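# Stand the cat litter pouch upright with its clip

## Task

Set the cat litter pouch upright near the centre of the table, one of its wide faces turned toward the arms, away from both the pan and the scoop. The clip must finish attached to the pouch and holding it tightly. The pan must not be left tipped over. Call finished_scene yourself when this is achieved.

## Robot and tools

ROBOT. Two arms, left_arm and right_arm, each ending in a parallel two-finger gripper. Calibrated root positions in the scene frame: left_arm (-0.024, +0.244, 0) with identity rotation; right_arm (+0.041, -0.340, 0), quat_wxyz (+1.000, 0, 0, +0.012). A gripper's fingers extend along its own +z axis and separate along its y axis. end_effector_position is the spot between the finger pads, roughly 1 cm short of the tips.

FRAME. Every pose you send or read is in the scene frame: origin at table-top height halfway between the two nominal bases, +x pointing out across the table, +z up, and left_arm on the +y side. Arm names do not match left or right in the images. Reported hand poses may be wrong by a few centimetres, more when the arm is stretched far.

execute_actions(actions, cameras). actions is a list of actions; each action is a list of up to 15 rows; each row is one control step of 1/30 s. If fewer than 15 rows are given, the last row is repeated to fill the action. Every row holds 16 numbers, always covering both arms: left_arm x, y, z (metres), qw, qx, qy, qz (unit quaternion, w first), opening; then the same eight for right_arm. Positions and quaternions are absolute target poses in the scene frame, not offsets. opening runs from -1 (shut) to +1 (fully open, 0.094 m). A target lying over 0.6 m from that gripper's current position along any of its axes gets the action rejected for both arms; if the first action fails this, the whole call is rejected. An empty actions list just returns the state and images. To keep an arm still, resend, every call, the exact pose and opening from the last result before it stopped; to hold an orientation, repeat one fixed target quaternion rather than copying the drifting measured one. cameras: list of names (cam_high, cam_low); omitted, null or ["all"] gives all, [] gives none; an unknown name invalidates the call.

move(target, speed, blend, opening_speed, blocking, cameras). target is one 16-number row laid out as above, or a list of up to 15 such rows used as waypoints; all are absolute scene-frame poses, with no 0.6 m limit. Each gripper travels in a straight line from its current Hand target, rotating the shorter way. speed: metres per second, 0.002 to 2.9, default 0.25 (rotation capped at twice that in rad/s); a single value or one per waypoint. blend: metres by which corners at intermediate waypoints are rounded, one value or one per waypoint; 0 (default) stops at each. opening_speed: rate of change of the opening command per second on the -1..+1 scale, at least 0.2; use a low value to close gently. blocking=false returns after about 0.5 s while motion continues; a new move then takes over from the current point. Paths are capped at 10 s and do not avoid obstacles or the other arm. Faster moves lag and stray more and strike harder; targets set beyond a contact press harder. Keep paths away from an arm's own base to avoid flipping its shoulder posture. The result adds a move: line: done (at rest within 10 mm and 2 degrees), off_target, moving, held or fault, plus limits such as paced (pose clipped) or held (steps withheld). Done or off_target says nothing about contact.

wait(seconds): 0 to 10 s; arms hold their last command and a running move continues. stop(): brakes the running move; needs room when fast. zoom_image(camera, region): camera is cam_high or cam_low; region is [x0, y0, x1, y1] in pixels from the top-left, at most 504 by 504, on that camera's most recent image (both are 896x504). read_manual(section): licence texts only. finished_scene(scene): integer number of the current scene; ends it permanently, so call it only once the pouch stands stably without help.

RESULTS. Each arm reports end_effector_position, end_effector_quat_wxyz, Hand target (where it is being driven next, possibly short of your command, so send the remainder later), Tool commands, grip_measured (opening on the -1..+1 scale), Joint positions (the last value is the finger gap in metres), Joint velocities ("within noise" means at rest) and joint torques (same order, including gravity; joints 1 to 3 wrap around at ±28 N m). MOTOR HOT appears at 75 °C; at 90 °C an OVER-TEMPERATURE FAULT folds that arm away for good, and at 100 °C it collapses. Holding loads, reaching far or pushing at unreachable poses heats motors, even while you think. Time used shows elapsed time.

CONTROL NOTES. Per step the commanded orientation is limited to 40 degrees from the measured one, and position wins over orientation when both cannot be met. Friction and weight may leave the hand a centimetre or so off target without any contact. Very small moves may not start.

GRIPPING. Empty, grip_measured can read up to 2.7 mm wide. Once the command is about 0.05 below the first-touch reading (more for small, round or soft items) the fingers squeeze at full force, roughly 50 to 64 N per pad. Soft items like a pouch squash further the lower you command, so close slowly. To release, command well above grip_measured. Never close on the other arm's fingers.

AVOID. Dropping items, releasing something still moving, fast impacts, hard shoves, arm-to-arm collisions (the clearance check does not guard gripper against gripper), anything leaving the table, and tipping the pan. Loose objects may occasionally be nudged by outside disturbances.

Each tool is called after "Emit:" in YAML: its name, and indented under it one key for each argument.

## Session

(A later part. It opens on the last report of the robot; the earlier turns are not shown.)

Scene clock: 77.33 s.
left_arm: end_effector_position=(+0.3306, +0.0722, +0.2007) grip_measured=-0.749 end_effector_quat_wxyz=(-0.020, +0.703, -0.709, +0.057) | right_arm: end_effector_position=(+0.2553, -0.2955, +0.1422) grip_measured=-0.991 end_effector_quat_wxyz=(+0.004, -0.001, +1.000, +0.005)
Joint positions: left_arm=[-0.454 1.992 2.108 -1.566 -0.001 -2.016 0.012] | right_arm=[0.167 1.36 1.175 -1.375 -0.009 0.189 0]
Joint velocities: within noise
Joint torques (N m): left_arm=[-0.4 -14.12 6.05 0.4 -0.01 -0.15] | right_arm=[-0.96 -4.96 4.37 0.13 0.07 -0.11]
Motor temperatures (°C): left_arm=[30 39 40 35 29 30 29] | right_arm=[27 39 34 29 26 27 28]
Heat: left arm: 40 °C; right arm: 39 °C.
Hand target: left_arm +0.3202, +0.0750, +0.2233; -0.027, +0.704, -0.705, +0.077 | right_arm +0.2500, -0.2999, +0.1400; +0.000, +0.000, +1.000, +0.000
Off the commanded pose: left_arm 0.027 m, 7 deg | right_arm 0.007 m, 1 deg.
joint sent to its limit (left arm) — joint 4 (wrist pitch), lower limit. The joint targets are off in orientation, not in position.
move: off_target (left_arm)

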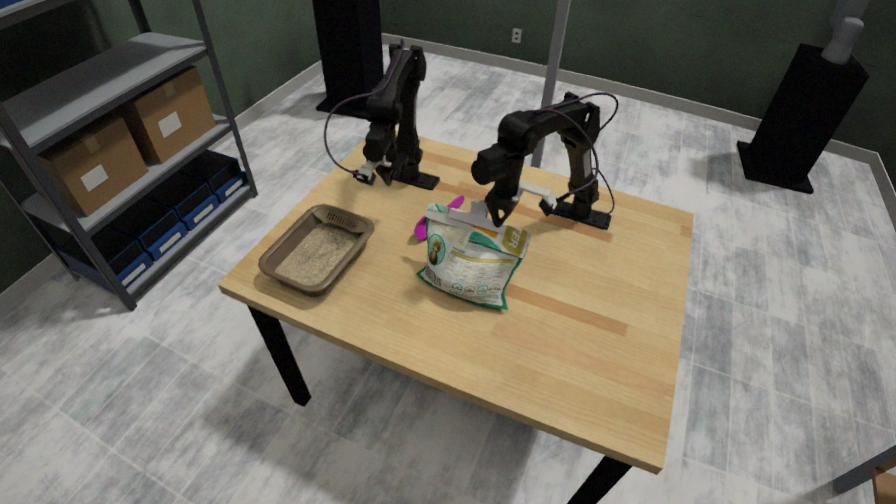

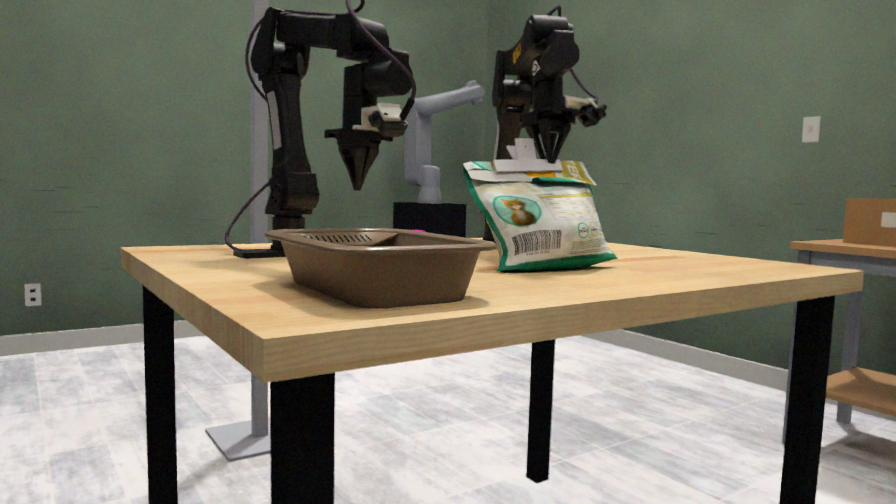

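Emit:
move:
  target:
    - [0.310,0.080,0.242,0.0118,-0.6755,0.7372,-0.0128,-0.95,0.25,-0.30,0.14,0,0,1,0,-1]
    - [0.250,0.092,0.242,0.0118,-0.6755,0.7372,-0.0128,-0.95,0.25,-0.30,0.14,0,0,1,0,-1]
  speed: 0.1

Emit:
zoom_image:
  camera: "cam_high"
  region: [400, 170, 580, 310]

Emit:
zoom_image:
  camera: "cam_low"
  region: [440, 130, 640, 290]

Scene clock: 79.70 s.
left_arm: end_effector_position=(+0.2563, +0.0915, +0.2193) grip_measured=-0.750 end_effector_quat_wxyz=(-0.022, +0.679, -0.733, +0.044) | right_arm: end_effector_position=(+0.2553, -0.2955, +0.1422) grip_measured=-0.991 end_effector_quat_wxyz=(+0.004, -0.001, +1.000, +0.005)
Joint positions: left_arm=[-0.51 1.717 1.828 -1.585 -0.015 -2.003 0.012] | right_arm=[0.167 1.36 1.175 -1.375 -0.009 0.189 0]
Joint velocities: within noise
Joint torques (N m): left_arm=[-0.39 -11.86 6.83 0.59 -0.06 0.05] | right_arm=[-0.87 -5.19 4.33 0.13 0.03 -0.1]
Motor temperatures (°C): left_arm=[30 40 40 34 29 30 29] | right_arm=[27 39 34 29 26 27 28]
Heat: left arm: 40 °C; right arm: 39 °C.
Hand target: left_arm +0.2500, +0.0922, +0.2405; -0.033, +0.673, -0.735, +0.078 | right_arm +0.2500, -0.2999, +0.1400; +0.000, +0.000, +1.000, +0.000
Off the commanded pose: left_arm 0.024 m, 4 deg | right_arm 0.007 m, 1 deg.
joint sent to its limit (left arm) — joint 4 (wrist pitch), lower limit. The joint targets are off in orientation, not in position.
move: off_target (left_arm)

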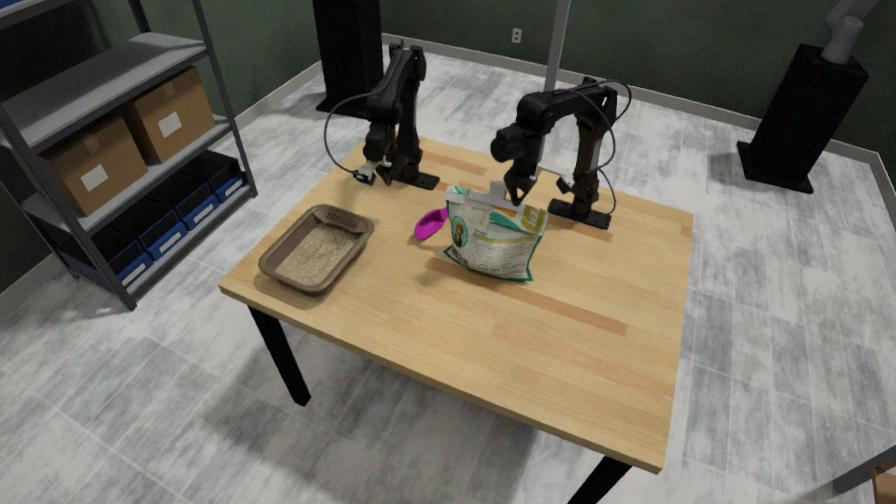

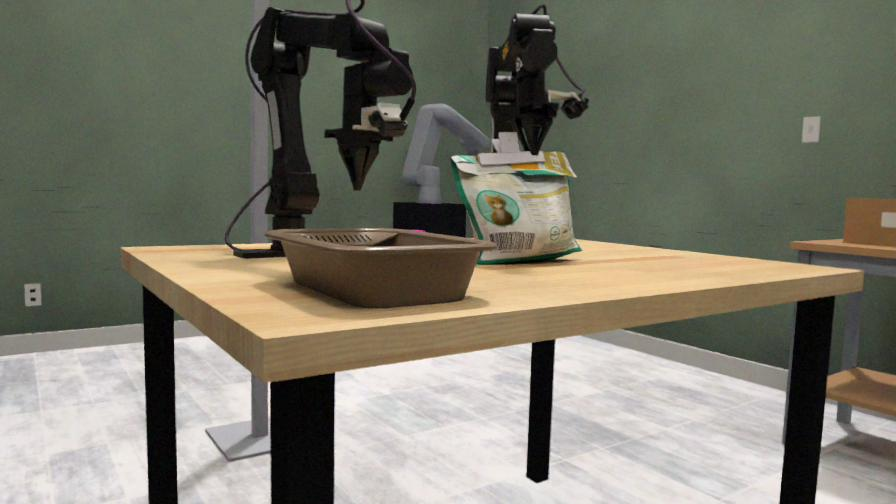

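Scaled by 2.800.

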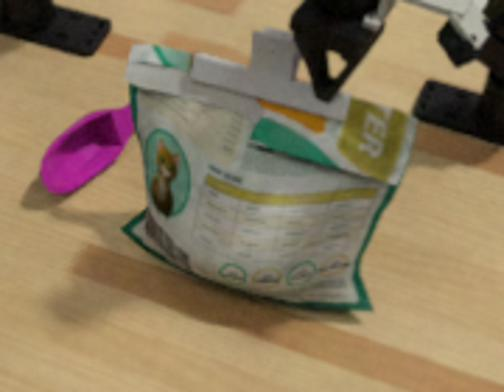

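Scaled by 2.520.

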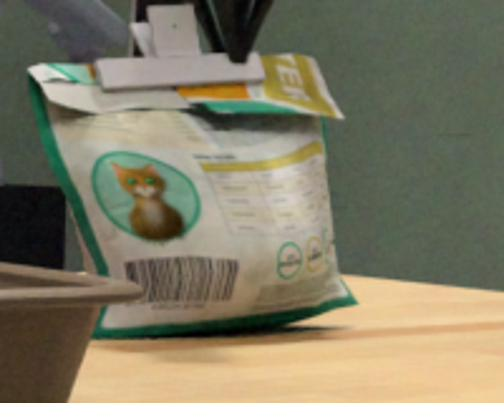

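Emit:
move:
  target:
    - [0.272,0.074,0.240,0.0118,-0.6755,0.7372,-0.0128,-0.95,0.25,-0.30,0.14,0,0,1,0,-1]
    - [0.276,0.074,0.220,0.0118,-0.6755,0.7372,-0.0128,-0.95,0.25,-0.30,0.14,0,0,1,0,-1]
  speed: 0.05

Emit:
zoom_image:
  camera: "cam_low"
  region: [440, 130, 640, 290]

Scene clock: 82.03 s.
left_arm: end_effector_position=(+0.2671, +0.0882, +0.2124) grip_measured=-0.750 end_effector_quat_wxyz=(-0.030, +0.680, -0.733, +0.021) | right_arm: end_effector_position=(+0.2553, -0.2955, +0.1422) grip_measured=-0.991 end_effector_quat_wxyz=(+0.004, -0.001, +1.000, +0.005)
Joint positions: left_arm=[-0.519 1.793 1.893 -1.614 -0.045 -2.014 0.012] | right_arm=[0.167 1.36 1.175 -1.375 -0.009 0.189 0]
Joint velocities: within noise
Joint torques (N m): left_arm=[-0.54 -6.38 9.42 0.82 0.32 0.07] | right_arm=[-0.94 -5.19 4.36 0.11 0 -0.12]
Motor temperatures (°C): left_arm=[30 39 40 34 29 30 29] | right_arm=[27 39 34 29 26 27 28]
Heat: left arm: 40 °C; right arm: 39 °C.
Hand target: left_arm +0.2756, +0.0743, +0.2195; -0.025, +0.674, -0.737, +0.052 | right_arm +0.2500, -0.2999, +0.1400; +0.000, +0.000, +1.000, +0.000
Off the commanded pose: left_arm 0.018 m, 2 deg | right_arm 0.007 m, 1 deg.
joint read past its limit (left arm) — joint 4 (wrist pitch), lower limit.
joint sent to its limit (left arm) — joint 4 (wrist pitch), lower limit. The joint targets are off in orientation, not in position.
move: off_target (left_arm)

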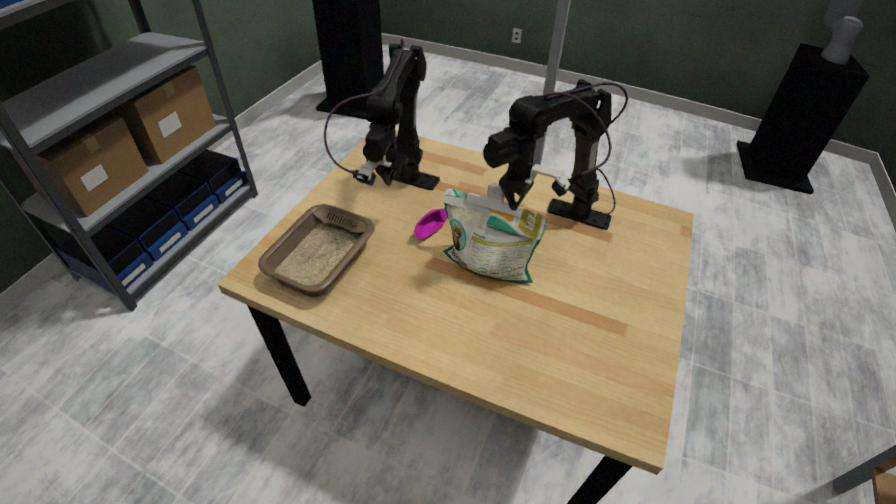

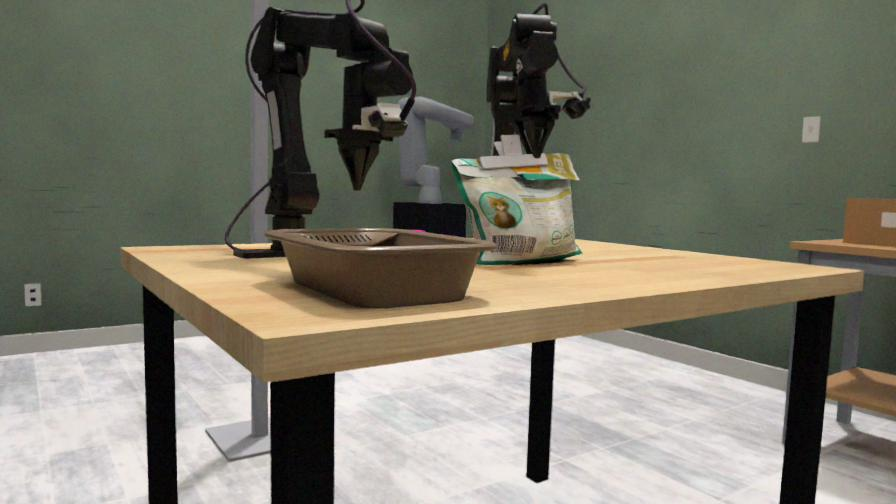

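Scaled by 2.520.

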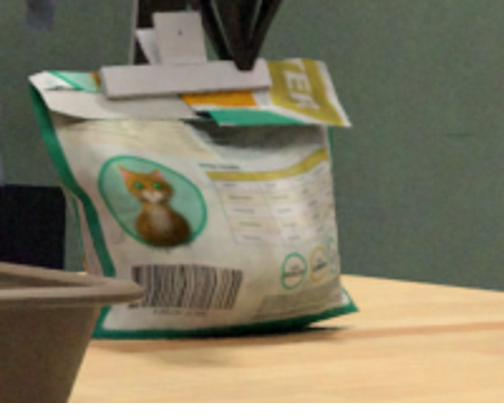

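Emit:
move:
  target:
    - [0.276,0.076,0.198,0.0118,-0.6755,0.7372,-0.0128,-0.95,0.25,-0.30,0.14,0,0,1,0,-1]
  speed: 0.04

Emit:
zoom_image:
  camera: "cam_low"
  region: [440, 130, 640, 290]

Emit:
zoom_image:
  camera: "cam_high"
  region: [400, 170, 580, 310]

Scene clock: 83.47 s.
left_arm: end_effector_position=(+0.2701, +0.0876, +0.2017) grip_measured=-0.750 end_effector_quat_wxyz=(-0.028, +0.677, -0.736, +0.003) | right_arm: end_effector_position=(+0.2553, -0.2955, +0.1422) grip_measured=-0.991 end_effector_quat_wxyz=(+0.004, -0.001, +1.000, +0.005)
Joint positions: left_arm=[-0.519 1.828 1.893 -1.614 -0.051 -2.006 0.012] | right_arm=[0.167 1.36 1.175 -1.375 -0.009 0.189 0]
Joint velocities: within noise
Joint torques (N m): left_arm=[-0.23 -5.91 6.99 0.77 0.4 0.04] | right_arm=[-0.99 -5.07 4.38 0.13 0.05 -0.07]
Motor temperatures (°C): left_arm=[30 39 40 34 29 30 29] | right_arm=[27 39 34 29 26 27 28]
Heat: left arm: 40 °C; right arm: 39 °C.
Hand target: left_arm +0.2759, +0.0761, +0.1980; -0.014, +0.675, -0.737, +0.017 | right_arm +0.2500, -0.2999, +0.1400; +0.000, +0.000, +1.000, +0.000
Off the commanded pose: left_arm 0.013 m, 2 deg | right_arm 0.007 m, 1 deg.
joint read past its limit (left arm) — joint 4 (wrist pitch), lower limit.
joint sent to its limit (left arm) — joint 4 (wrist pitch), lower limit. The joint targets still meet the commanded pose.
move: off_target (left_arm)

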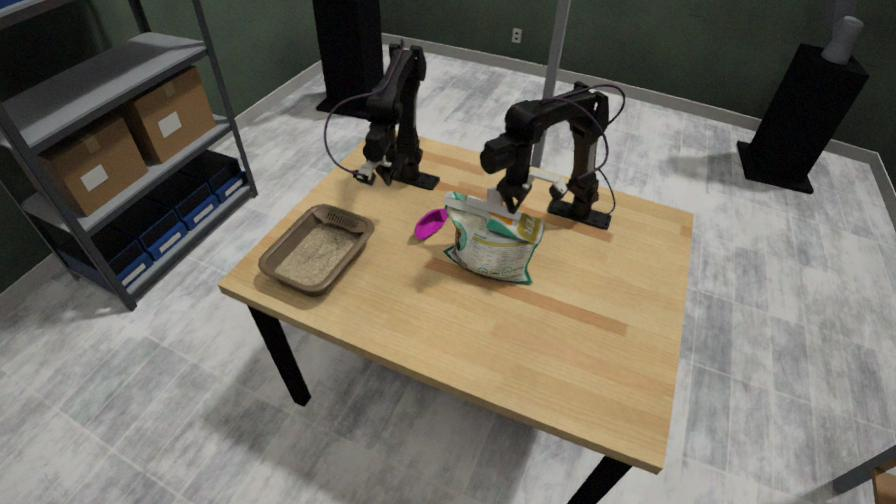

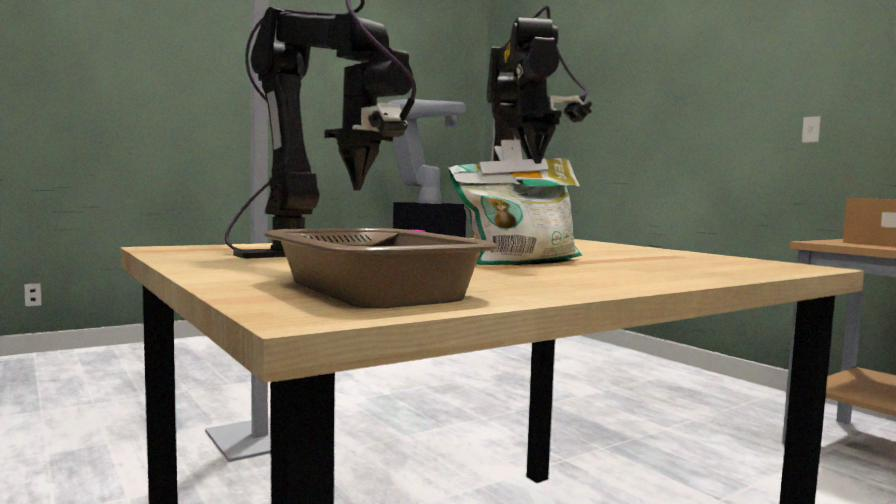

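Scaled by 2.520.

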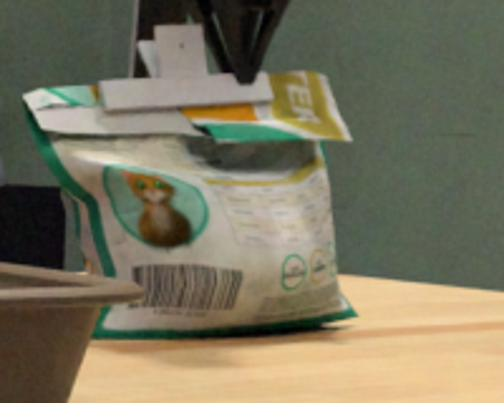

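Scaled by 2.800.

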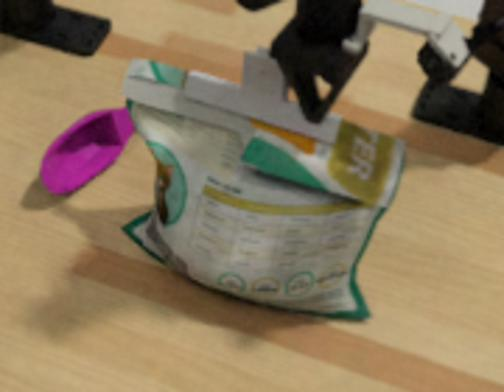

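Emit:
move:
  target:
    - [0.276,0.080,0.206,0.0118,-0.6755,0.7372,-0.0128,-0.95,0.25,-0.30,0.14,0,0,1,0,-1]
  speed: 0.04

Emit:
move:
  target:
    - [0.276,0.080,0.206,0.0118,-0.6755,0.7372,-0.0128,-0.45,0.25,-0.30,0.14,0,0,1,0,-1]
  opening_speed: 0.3

Emit:
zoom_image:
  camera: "cam_low"
  region: [440, 130, 640, 290]

Emit:
zoom_image:
  camera: "cam_high"
  region: [400, 170, 580, 310]

Scene clock: 84.43 s.
left_arm: end_effector_position=(+0.2709, +0.0891, +0.2016) grip_measured=-0.750 end_effector_quat_wxyz=(-0.025, +0.676, -0.736, +0.004) | right_arm: end_effector_position=(+0.2553, -0.2955, +0.1422) grip_measured=-0.991 end_effector_quat_wxyz=(+0.004, -0.001, +1.000, +0.005)
Joint positions: left_arm=[-0.511 1.828 1.893 -1.614 -0.045 -1.996 0.012] | right_arm=[0.167 1.36 1.175 -1.375 -0.009 0.189 0]
Joint velocities: within noise
Joint torques (N m): left_arm=[0.12 -7.91 7.05 0.72 0.3 0.09] | right_arm=[-0.76 -5.14 4.27 0.09 0.09 -0.06]
Motor temperatures (°C): left_arm=[30 39 40 34 29 30 29] | right_arm=[27 39 34 29 26 27 28]
Heat: left arm: 40 °C; right arm: 39 °C.
Hand target: left_arm +0.2759, +0.0801, +0.2057; -0.017, +0.675, -0.737, +0.028 | right_arm +0.2500, -0.2999, +0.1400; +0.000, +0.000, +1.000, +0.000
Off the commanded pose: left_arm 0.011 m, 2 deg | right_arm 0.007 m, 1 deg.
joint read past its limit (left arm) — joint 4 (wrist pitch), lower limit.
joint sent to its limit (left arm) — joint 4 (wrist pitch), lower limit. The joint targets still meet the commanded pose.
move: off_target (left_arm)

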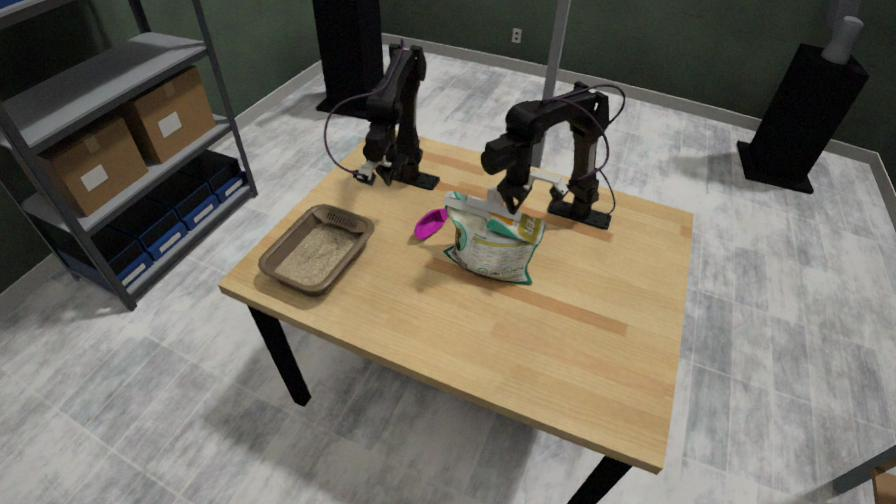

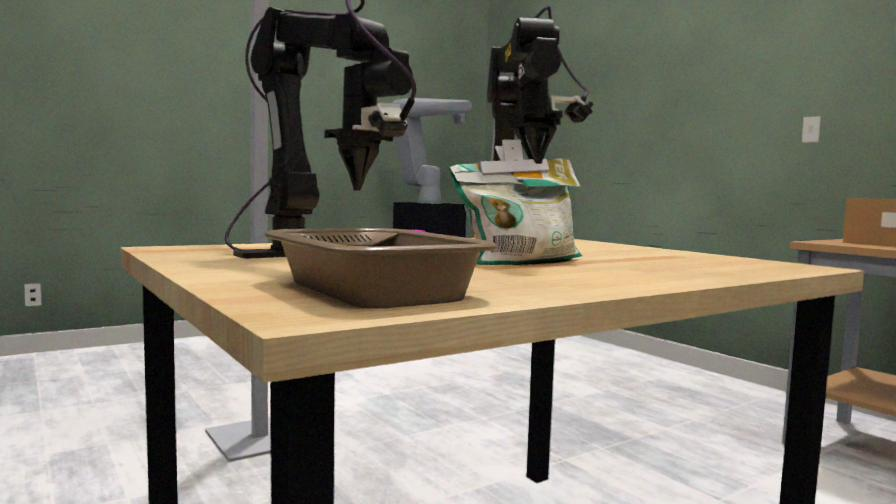

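Scene clock: 86.30 s.
left_arm: end_effector_position=(+0.2723, +0.0834, +0.2016) grip_measured=-0.451 end_effector_quat_wxyz=(-0.015, +0.676, -0.736, +0.015) | right_arm: end_effector_position=(+0.2553, -0.2955, +0.1422) grip_measured=-0.991 end_effector_quat_wxyz=(+0.004, -0.001, +1.000, +0.005)
Joint positions: left_arm=[-0.51 1.828 1.893 -1.598 -0.02 -1.995 0.026] | right_arm=[0.167 1.36 1.175 -1.375 -0.009 0.189 0]
Joint velocities: within noise
Joint torques (N m): left_arm=[-0.06 -7.69 6.98 0.67 0.05 0.05] | right_arm=[-0.85 -5.04 4.33 0.14 0.05 -0.1]
Motor temperatures (°C): left_arm=[30 39 40 34 29 30 29] | right_arm=[27 39 34 29 26 27 28]
Heat: left arm: 40 °C; right arm: 39 °C.
Hand target: left_arm +0.2758, +0.0801, +0.2055; -0.017, +0.675, -0.737, +0.028 | right_arm +0.2500, -0.2999, +0.1400; +0.000, +0.000, +1.000, +0.000
Off the commanded pose: left_arm 0.007 m, 0 deg | right_arm 0.007 m, 1 deg.
joint read past its limit (left arm) — joint 4 (wrist pitch), lower limit.
joint sent to its limit (left arm) — joint 4 (wrist pitch), lower limit. The joint targets still meet the commanded pose.
move: done

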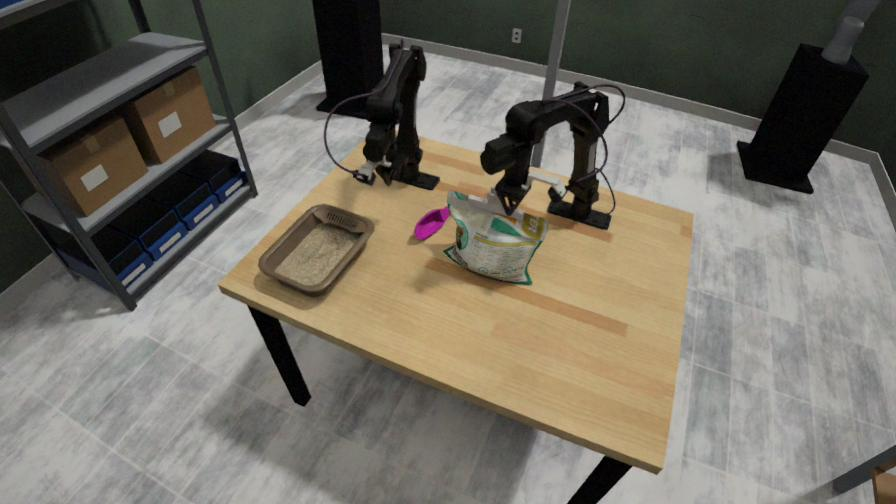

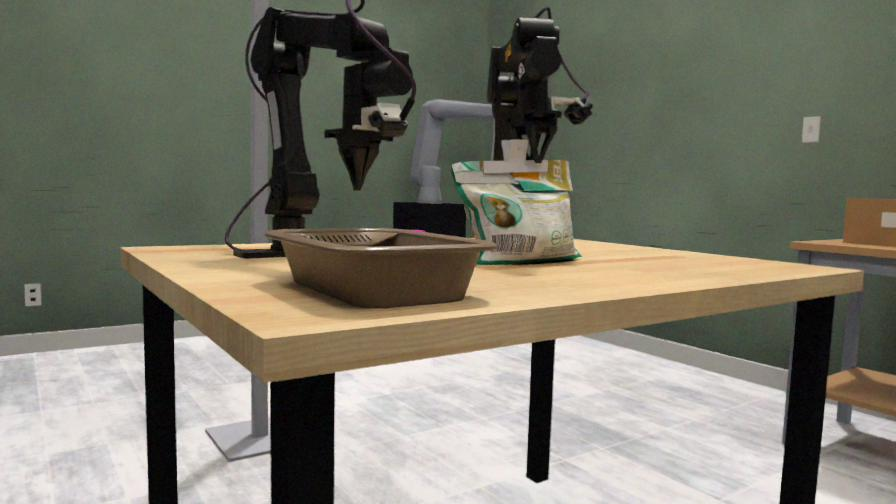

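Scaled by 2.520.

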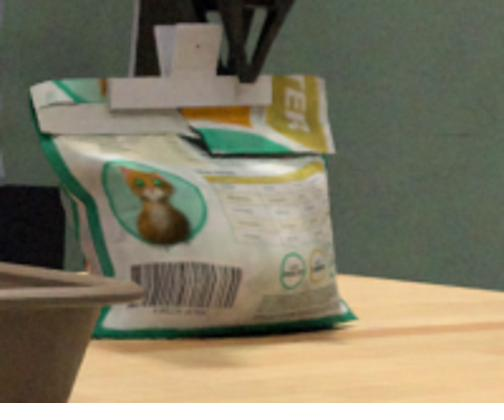

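Scaled by 2.800.

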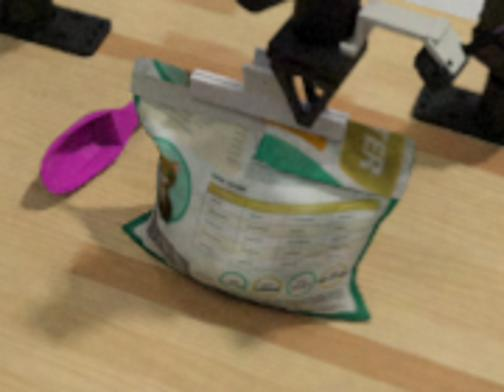

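Emit:
move:
  target:
    - [0.272,0.084,0.28,0.0118,-0.6755,0.7372,-0.0128,-0.35,0.25,-0.30,0.14,0,0,1,0,-1]
    - [0.24,0.22,0.30,0.0118,-0.6755,0.7372,-0.0128,-0.35,0.25,-0.30,0.14,0,0,1,0,-1]
  speed: 0.1

Emit:
wait:
  seconds: 3

Emit:
zoom_image:
  camera: "cam_low"
  region: [440, 130, 640, 290]

Emit:
zoom_image:
  camera: "cam_high"
  region: [400, 170, 580, 310]

Scene clock: 89.47 s.
left_arm: end_effector_position=(+0.2441, +0.2187, +0.2997) grip_measured=-0.352 end_effector_quat_wxyz=(-0.127, +0.666, -0.720, +0.146) | right_arm: end_effector_position=(+0.2553, -0.2955, +0.1422) grip_measured=-0.991 end_effector_quat_wxyz=(+0.004, -0.001, +1.000, +0.005)
Joint positions: left_arm=[-0.095 1.393 1.796 -1.585 0.005 -1.589 0.03] | right_arm=[0.167 1.36 1.175 -1.375 -0.009 0.189 0]
Joint velocities: within noise
Joint torques (N m): left_arm=[0.28 -4.36 4.68 1.11 -0.09 0.08] | right_arm=[-0.87 -5 4.53 0.11 0.06 -0.08]
Motor temperatures (°C): left_arm=[30 38 40 34 29 30 29] | right_arm=[27 39 34 29 26 27 28]
Heat: left arm: 40 °C; right arm: 39 °C.
Hand target: left_arm +0.2402, +0.2200, +0.2993; -0.129, +0.664, -0.723, +0.144 | right_arm +0.2500, -0.2999, +0.1400; +0.000, +0.000, +1.000, +0.000
Off the commanded pose: left_arm 0.004 m, 20 deg | right_arm 0.007 m, 1 deg.
joint sent to its limit (left arm) — joint 4 (wrist pitch), lower limit. The joint targets are off in orientation, not in position.
move: off_target (left_arm)

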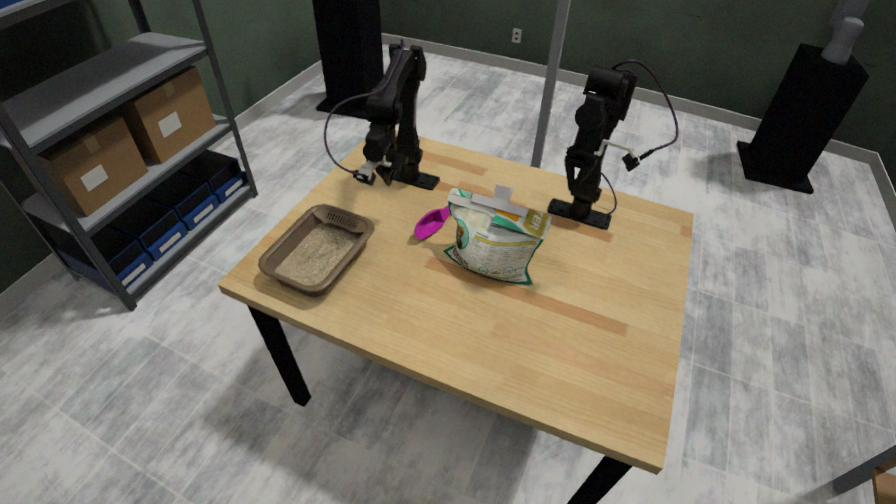

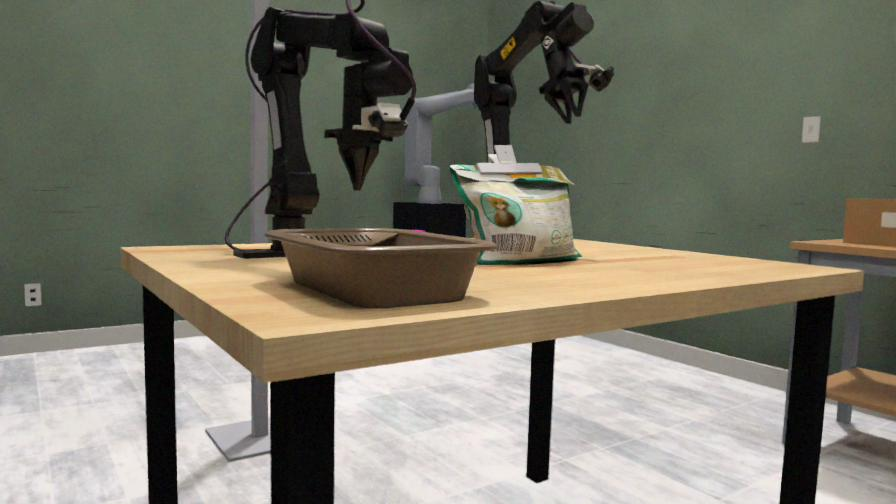

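Scene clock: 92.47 s.
left_arm: end_effector_position=(+0.2441, +0.2187, +0.2997) grip_measured=-0.352 end_effector_quat_wxyz=(-0.127, +0.666, -0.720, +0.146) | right_arm: end_effector_position=(+0.2553, -0.2955, +0.1422) grip_measured=-0.991 end_effector_quat_wxyz=(+0.004, -0.001, +1.000, +0.005)
Joint positions: left_arm=[-0.095 1.393 1.796 -1.585 0.005 -1.588 0.03] | right_arm=[0.167 1.36 1.175 -1.375 -0.009 0.189 0]
Joint velocities: within noise
Joint torques (N m): left_arm=[-0.06 -4.6 4.3 1.14 -0.04 0.07] | right_arm=[-0.87 -5.09 4.45 0.11 0.05 -0.1]
Motor temperatures (°C): left_arm=[30 37 39 34 29 30 29] | right_arm=[27 39 34 29 26 27 28]
Heat: left arm: 39 °C; right arm: 39 °C.
Hand target: left_arm +0.2402, +0.2200, +0.2993; -0.129, +0.664, -0.723, +0.144 | right_arm +0.2500, -0.2999, +0.1400; +0.000, +0.000, +1.000, +0.000
Tool commands: left_gripper/opening=-0.35 right_gripper/opening=-1.0
Off the commanded pose: left_arm 0.004 m, 20 deg | right_arm 0.007 m, 1 deg.
wait: 3.00 s; at rest by 0.17 s

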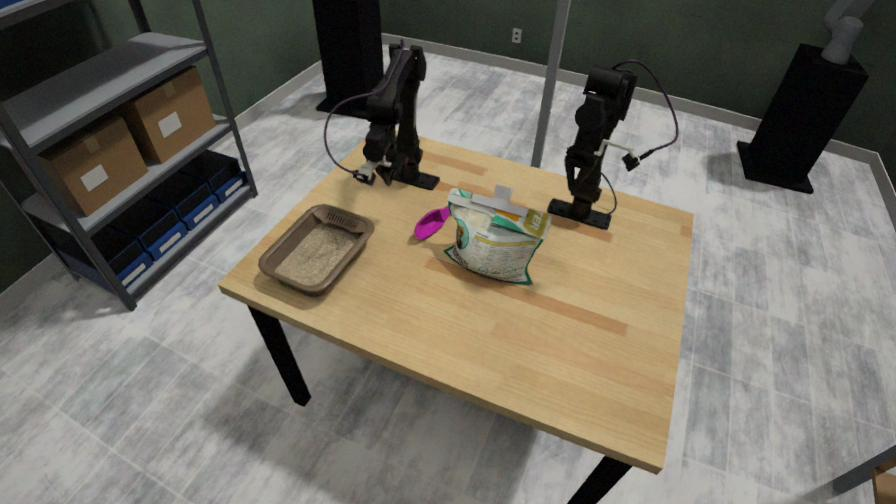

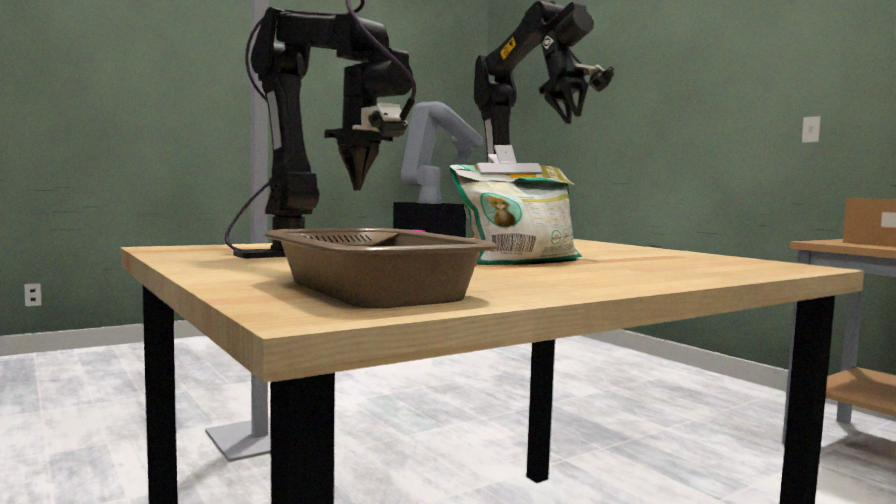

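Scaled by 2.520.

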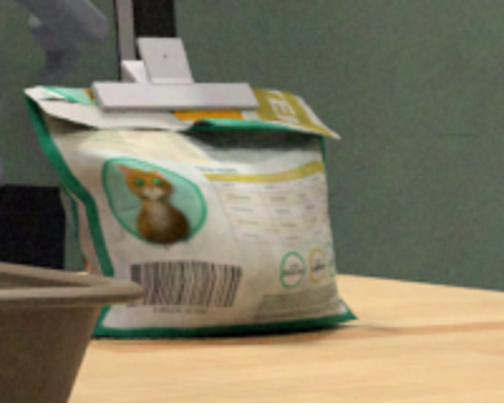

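Scaled by 2.800.

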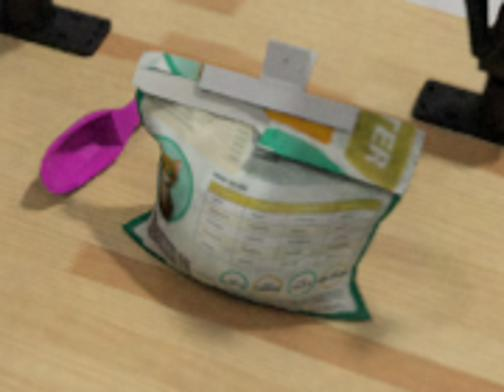

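Emit:
move:
  target:
    - [0.28,0.30,0.25,0.2393,-0.5133,0.7469,-0.3483,-0.35,0.28,-0.28,0.14,0.2423,0.5197,0.7427,0.3463,-0.2]
    - [0.48,0.22,0.08,0.2393,-0.5133,0.7469,-0.3483,-0.35,0.35,-0.26,0.08,0.2423,0.5197,0.7427,0.3463,-0.2]
  speed: 0.25

Emit:
zoom_image:
  camera: "cam_high"
  region: [350, 180, 450, 280]

Emit:
zoom_image:
  camera: "cam_high"
  region: [510, 240, 610, 340]

Emit:
move:
  target:
    - [0.42,0.32,0.06,0.2393,-0.5133,0.7469,-0.3483,-0.35,0.45,-0.15,0.08,0.2423,0.5197,0.7427,0.3463,-0.2]
  speed: 0.2

Emit:
zoom_image:
  camera: "cam_high"
  region: [350, 200, 450, 300]

Emit:
zoom_image:
  camera: "cam_high"
  region: [530, 230, 630, 330]

Scene clock: 97.90 s.
left_arm: end_effector_position=(+0.4712, +0.2180, +0.0771) grip_measured=-0.352 end_effector_quat_wxyz=(+0.229, -0.515, +0.749, -0.348) | right_arm: end_effector_position=(+0.3548, -0.2593, +0.0891) grip_measured=-0.202 end_effector_quat_wxyz=(+0.245, +0.518, +0.738, +0.356)
Joint positions: left_arm=[0.064 1.888 1.119 0.006 0.335 -1.285 0.03] | right_arm=[0.142 1.123 0.426 0.011 -0.148 1.46 0.037]
Joint velocities: within noise
Joint torques (N m): left_arm=[-0.02 -7.47 8.85 1.82 0.02 0.03] | right_arm=[0.65 -2.44 5.11 1.61 0.03 0]
Motor temperatures (°C): left_arm=[30 37 39 34 29 30 29] | right_arm=[27 38 35 30 26 27 28]
Heat: left arm: 39 °C; right arm: 38 °C.
Hand target: left_arm +0.4796, +0.2200, +0.0800; +0.239, -0.513, +0.747, -0.348 | right_arm +0.3499, -0.2600, +0.0801; +0.242, +0.519, +0.743, +0.346
Off the commanded pose: left_arm 0.010 m, 1 deg | right_arm 0.010 m, 1 deg.
move: done

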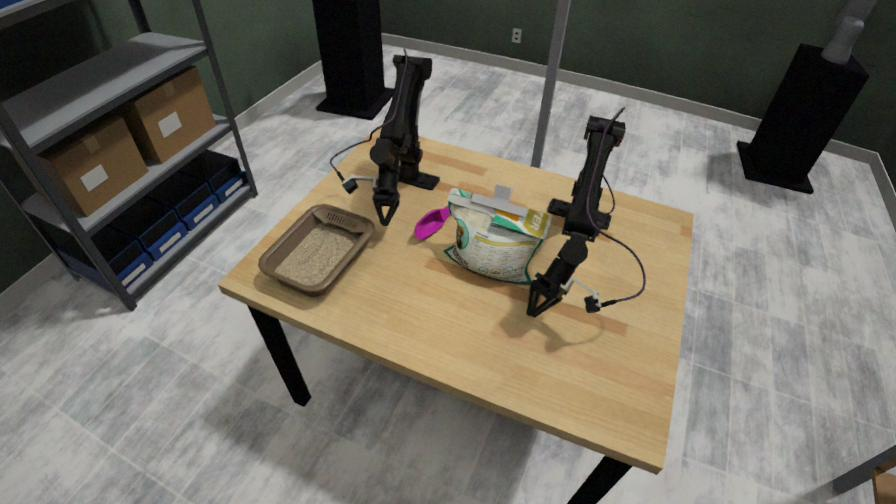

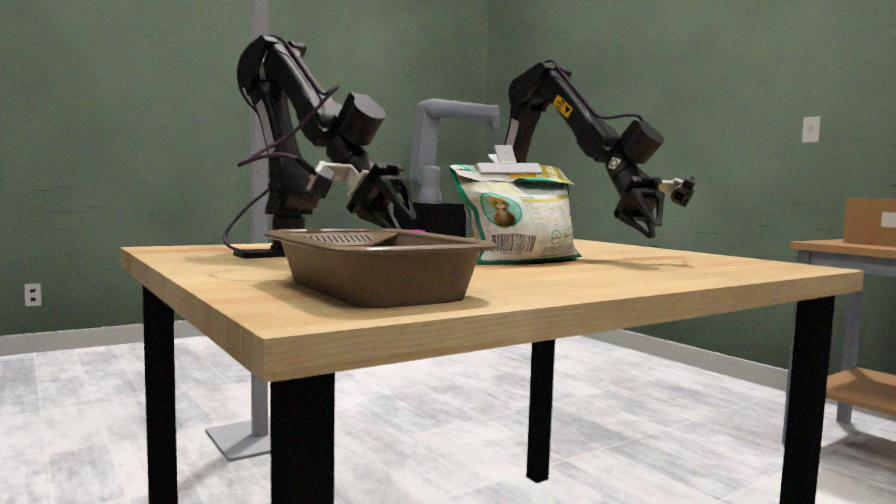

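Scaled by 5.040.

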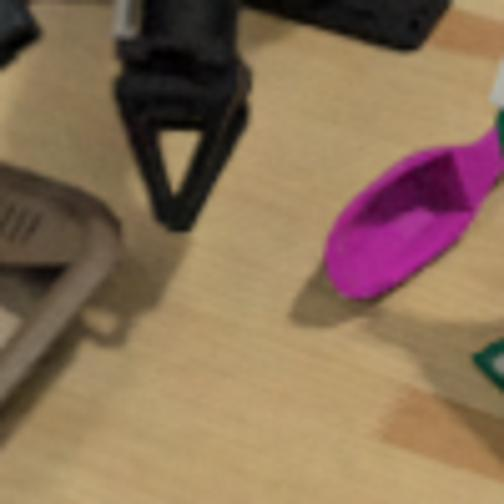

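Scaled by 5.040.

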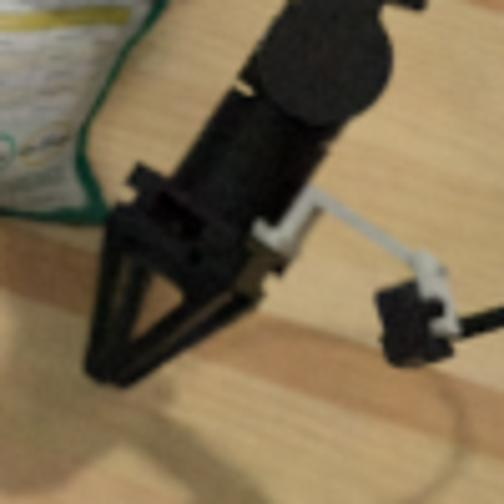

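Scene clock: 99.43 s.
left_arm: end_effector_position=(+0.4236, +0.3237, +0.0521) grip_measured=-0.352 end_effector_quat_wxyz=(+0.237, -0.521, +0.743, -0.346) | right_arm: end_effector_position=(+0.4442, -0.1513, +0.0780) grip_measured=-0.202 end_effector_quat_wxyz=(+0.236, +0.519, +0.743, +0.350)
Joint positions: left_arm=[0.375 1.865 0.985 0.025 0.534 -1.053 0.03] | right_arm=[0.44 1.676 0.834 0.141 0.074 1.649 0.037]
Joint velocities: within noise
Joint torques (N m): left_arm=[-0.02 -10.5 5.22 1.37 0.3 0.2] | right_arm=[0.31 -6.2 8.28 1.41 0.18 -0.05]
Motor temperatures (°C): left_arm=[30 37 39 34 29 30 29] | right_arm=[27 38 35 31 26 27 28]
Heat: left arm: 39 °C; right arm: 38 °C.
Hand target: left_arm +0.4202, +0.3200, +0.0596; +0.239, -0.513, +0.747, -0.348 | right_arm +0.4498, -0.1500, +0.0800; +0.242, +0.519, +0.743, +0.346
Off the commanded pose: left_arm 0.009 m, 1 deg | right_arm 0.006 m, 1 deg.
move: done

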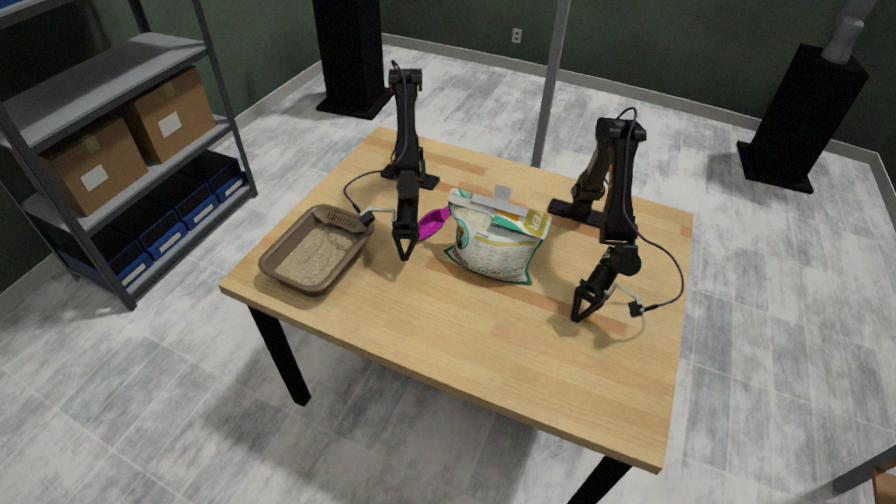

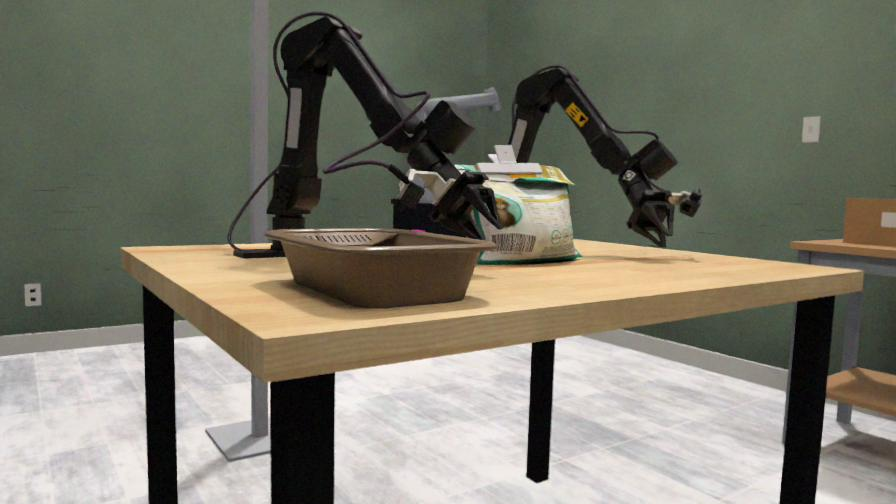

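Scaled by 5.040.

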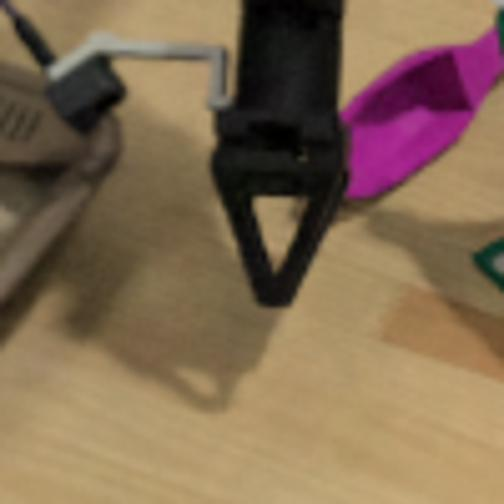

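Scaled by 5.040.

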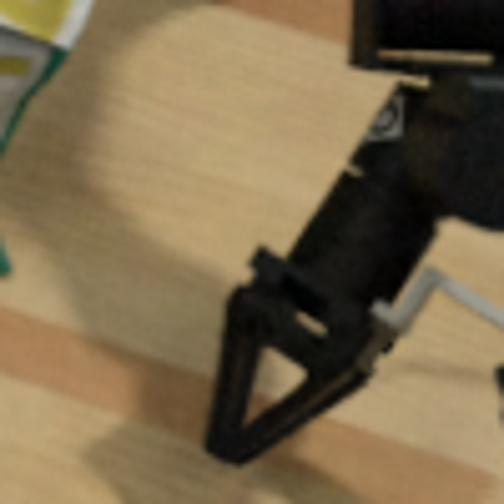

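Emit:
finished_scene:
  scene: 1

The scene is finished: the task was done.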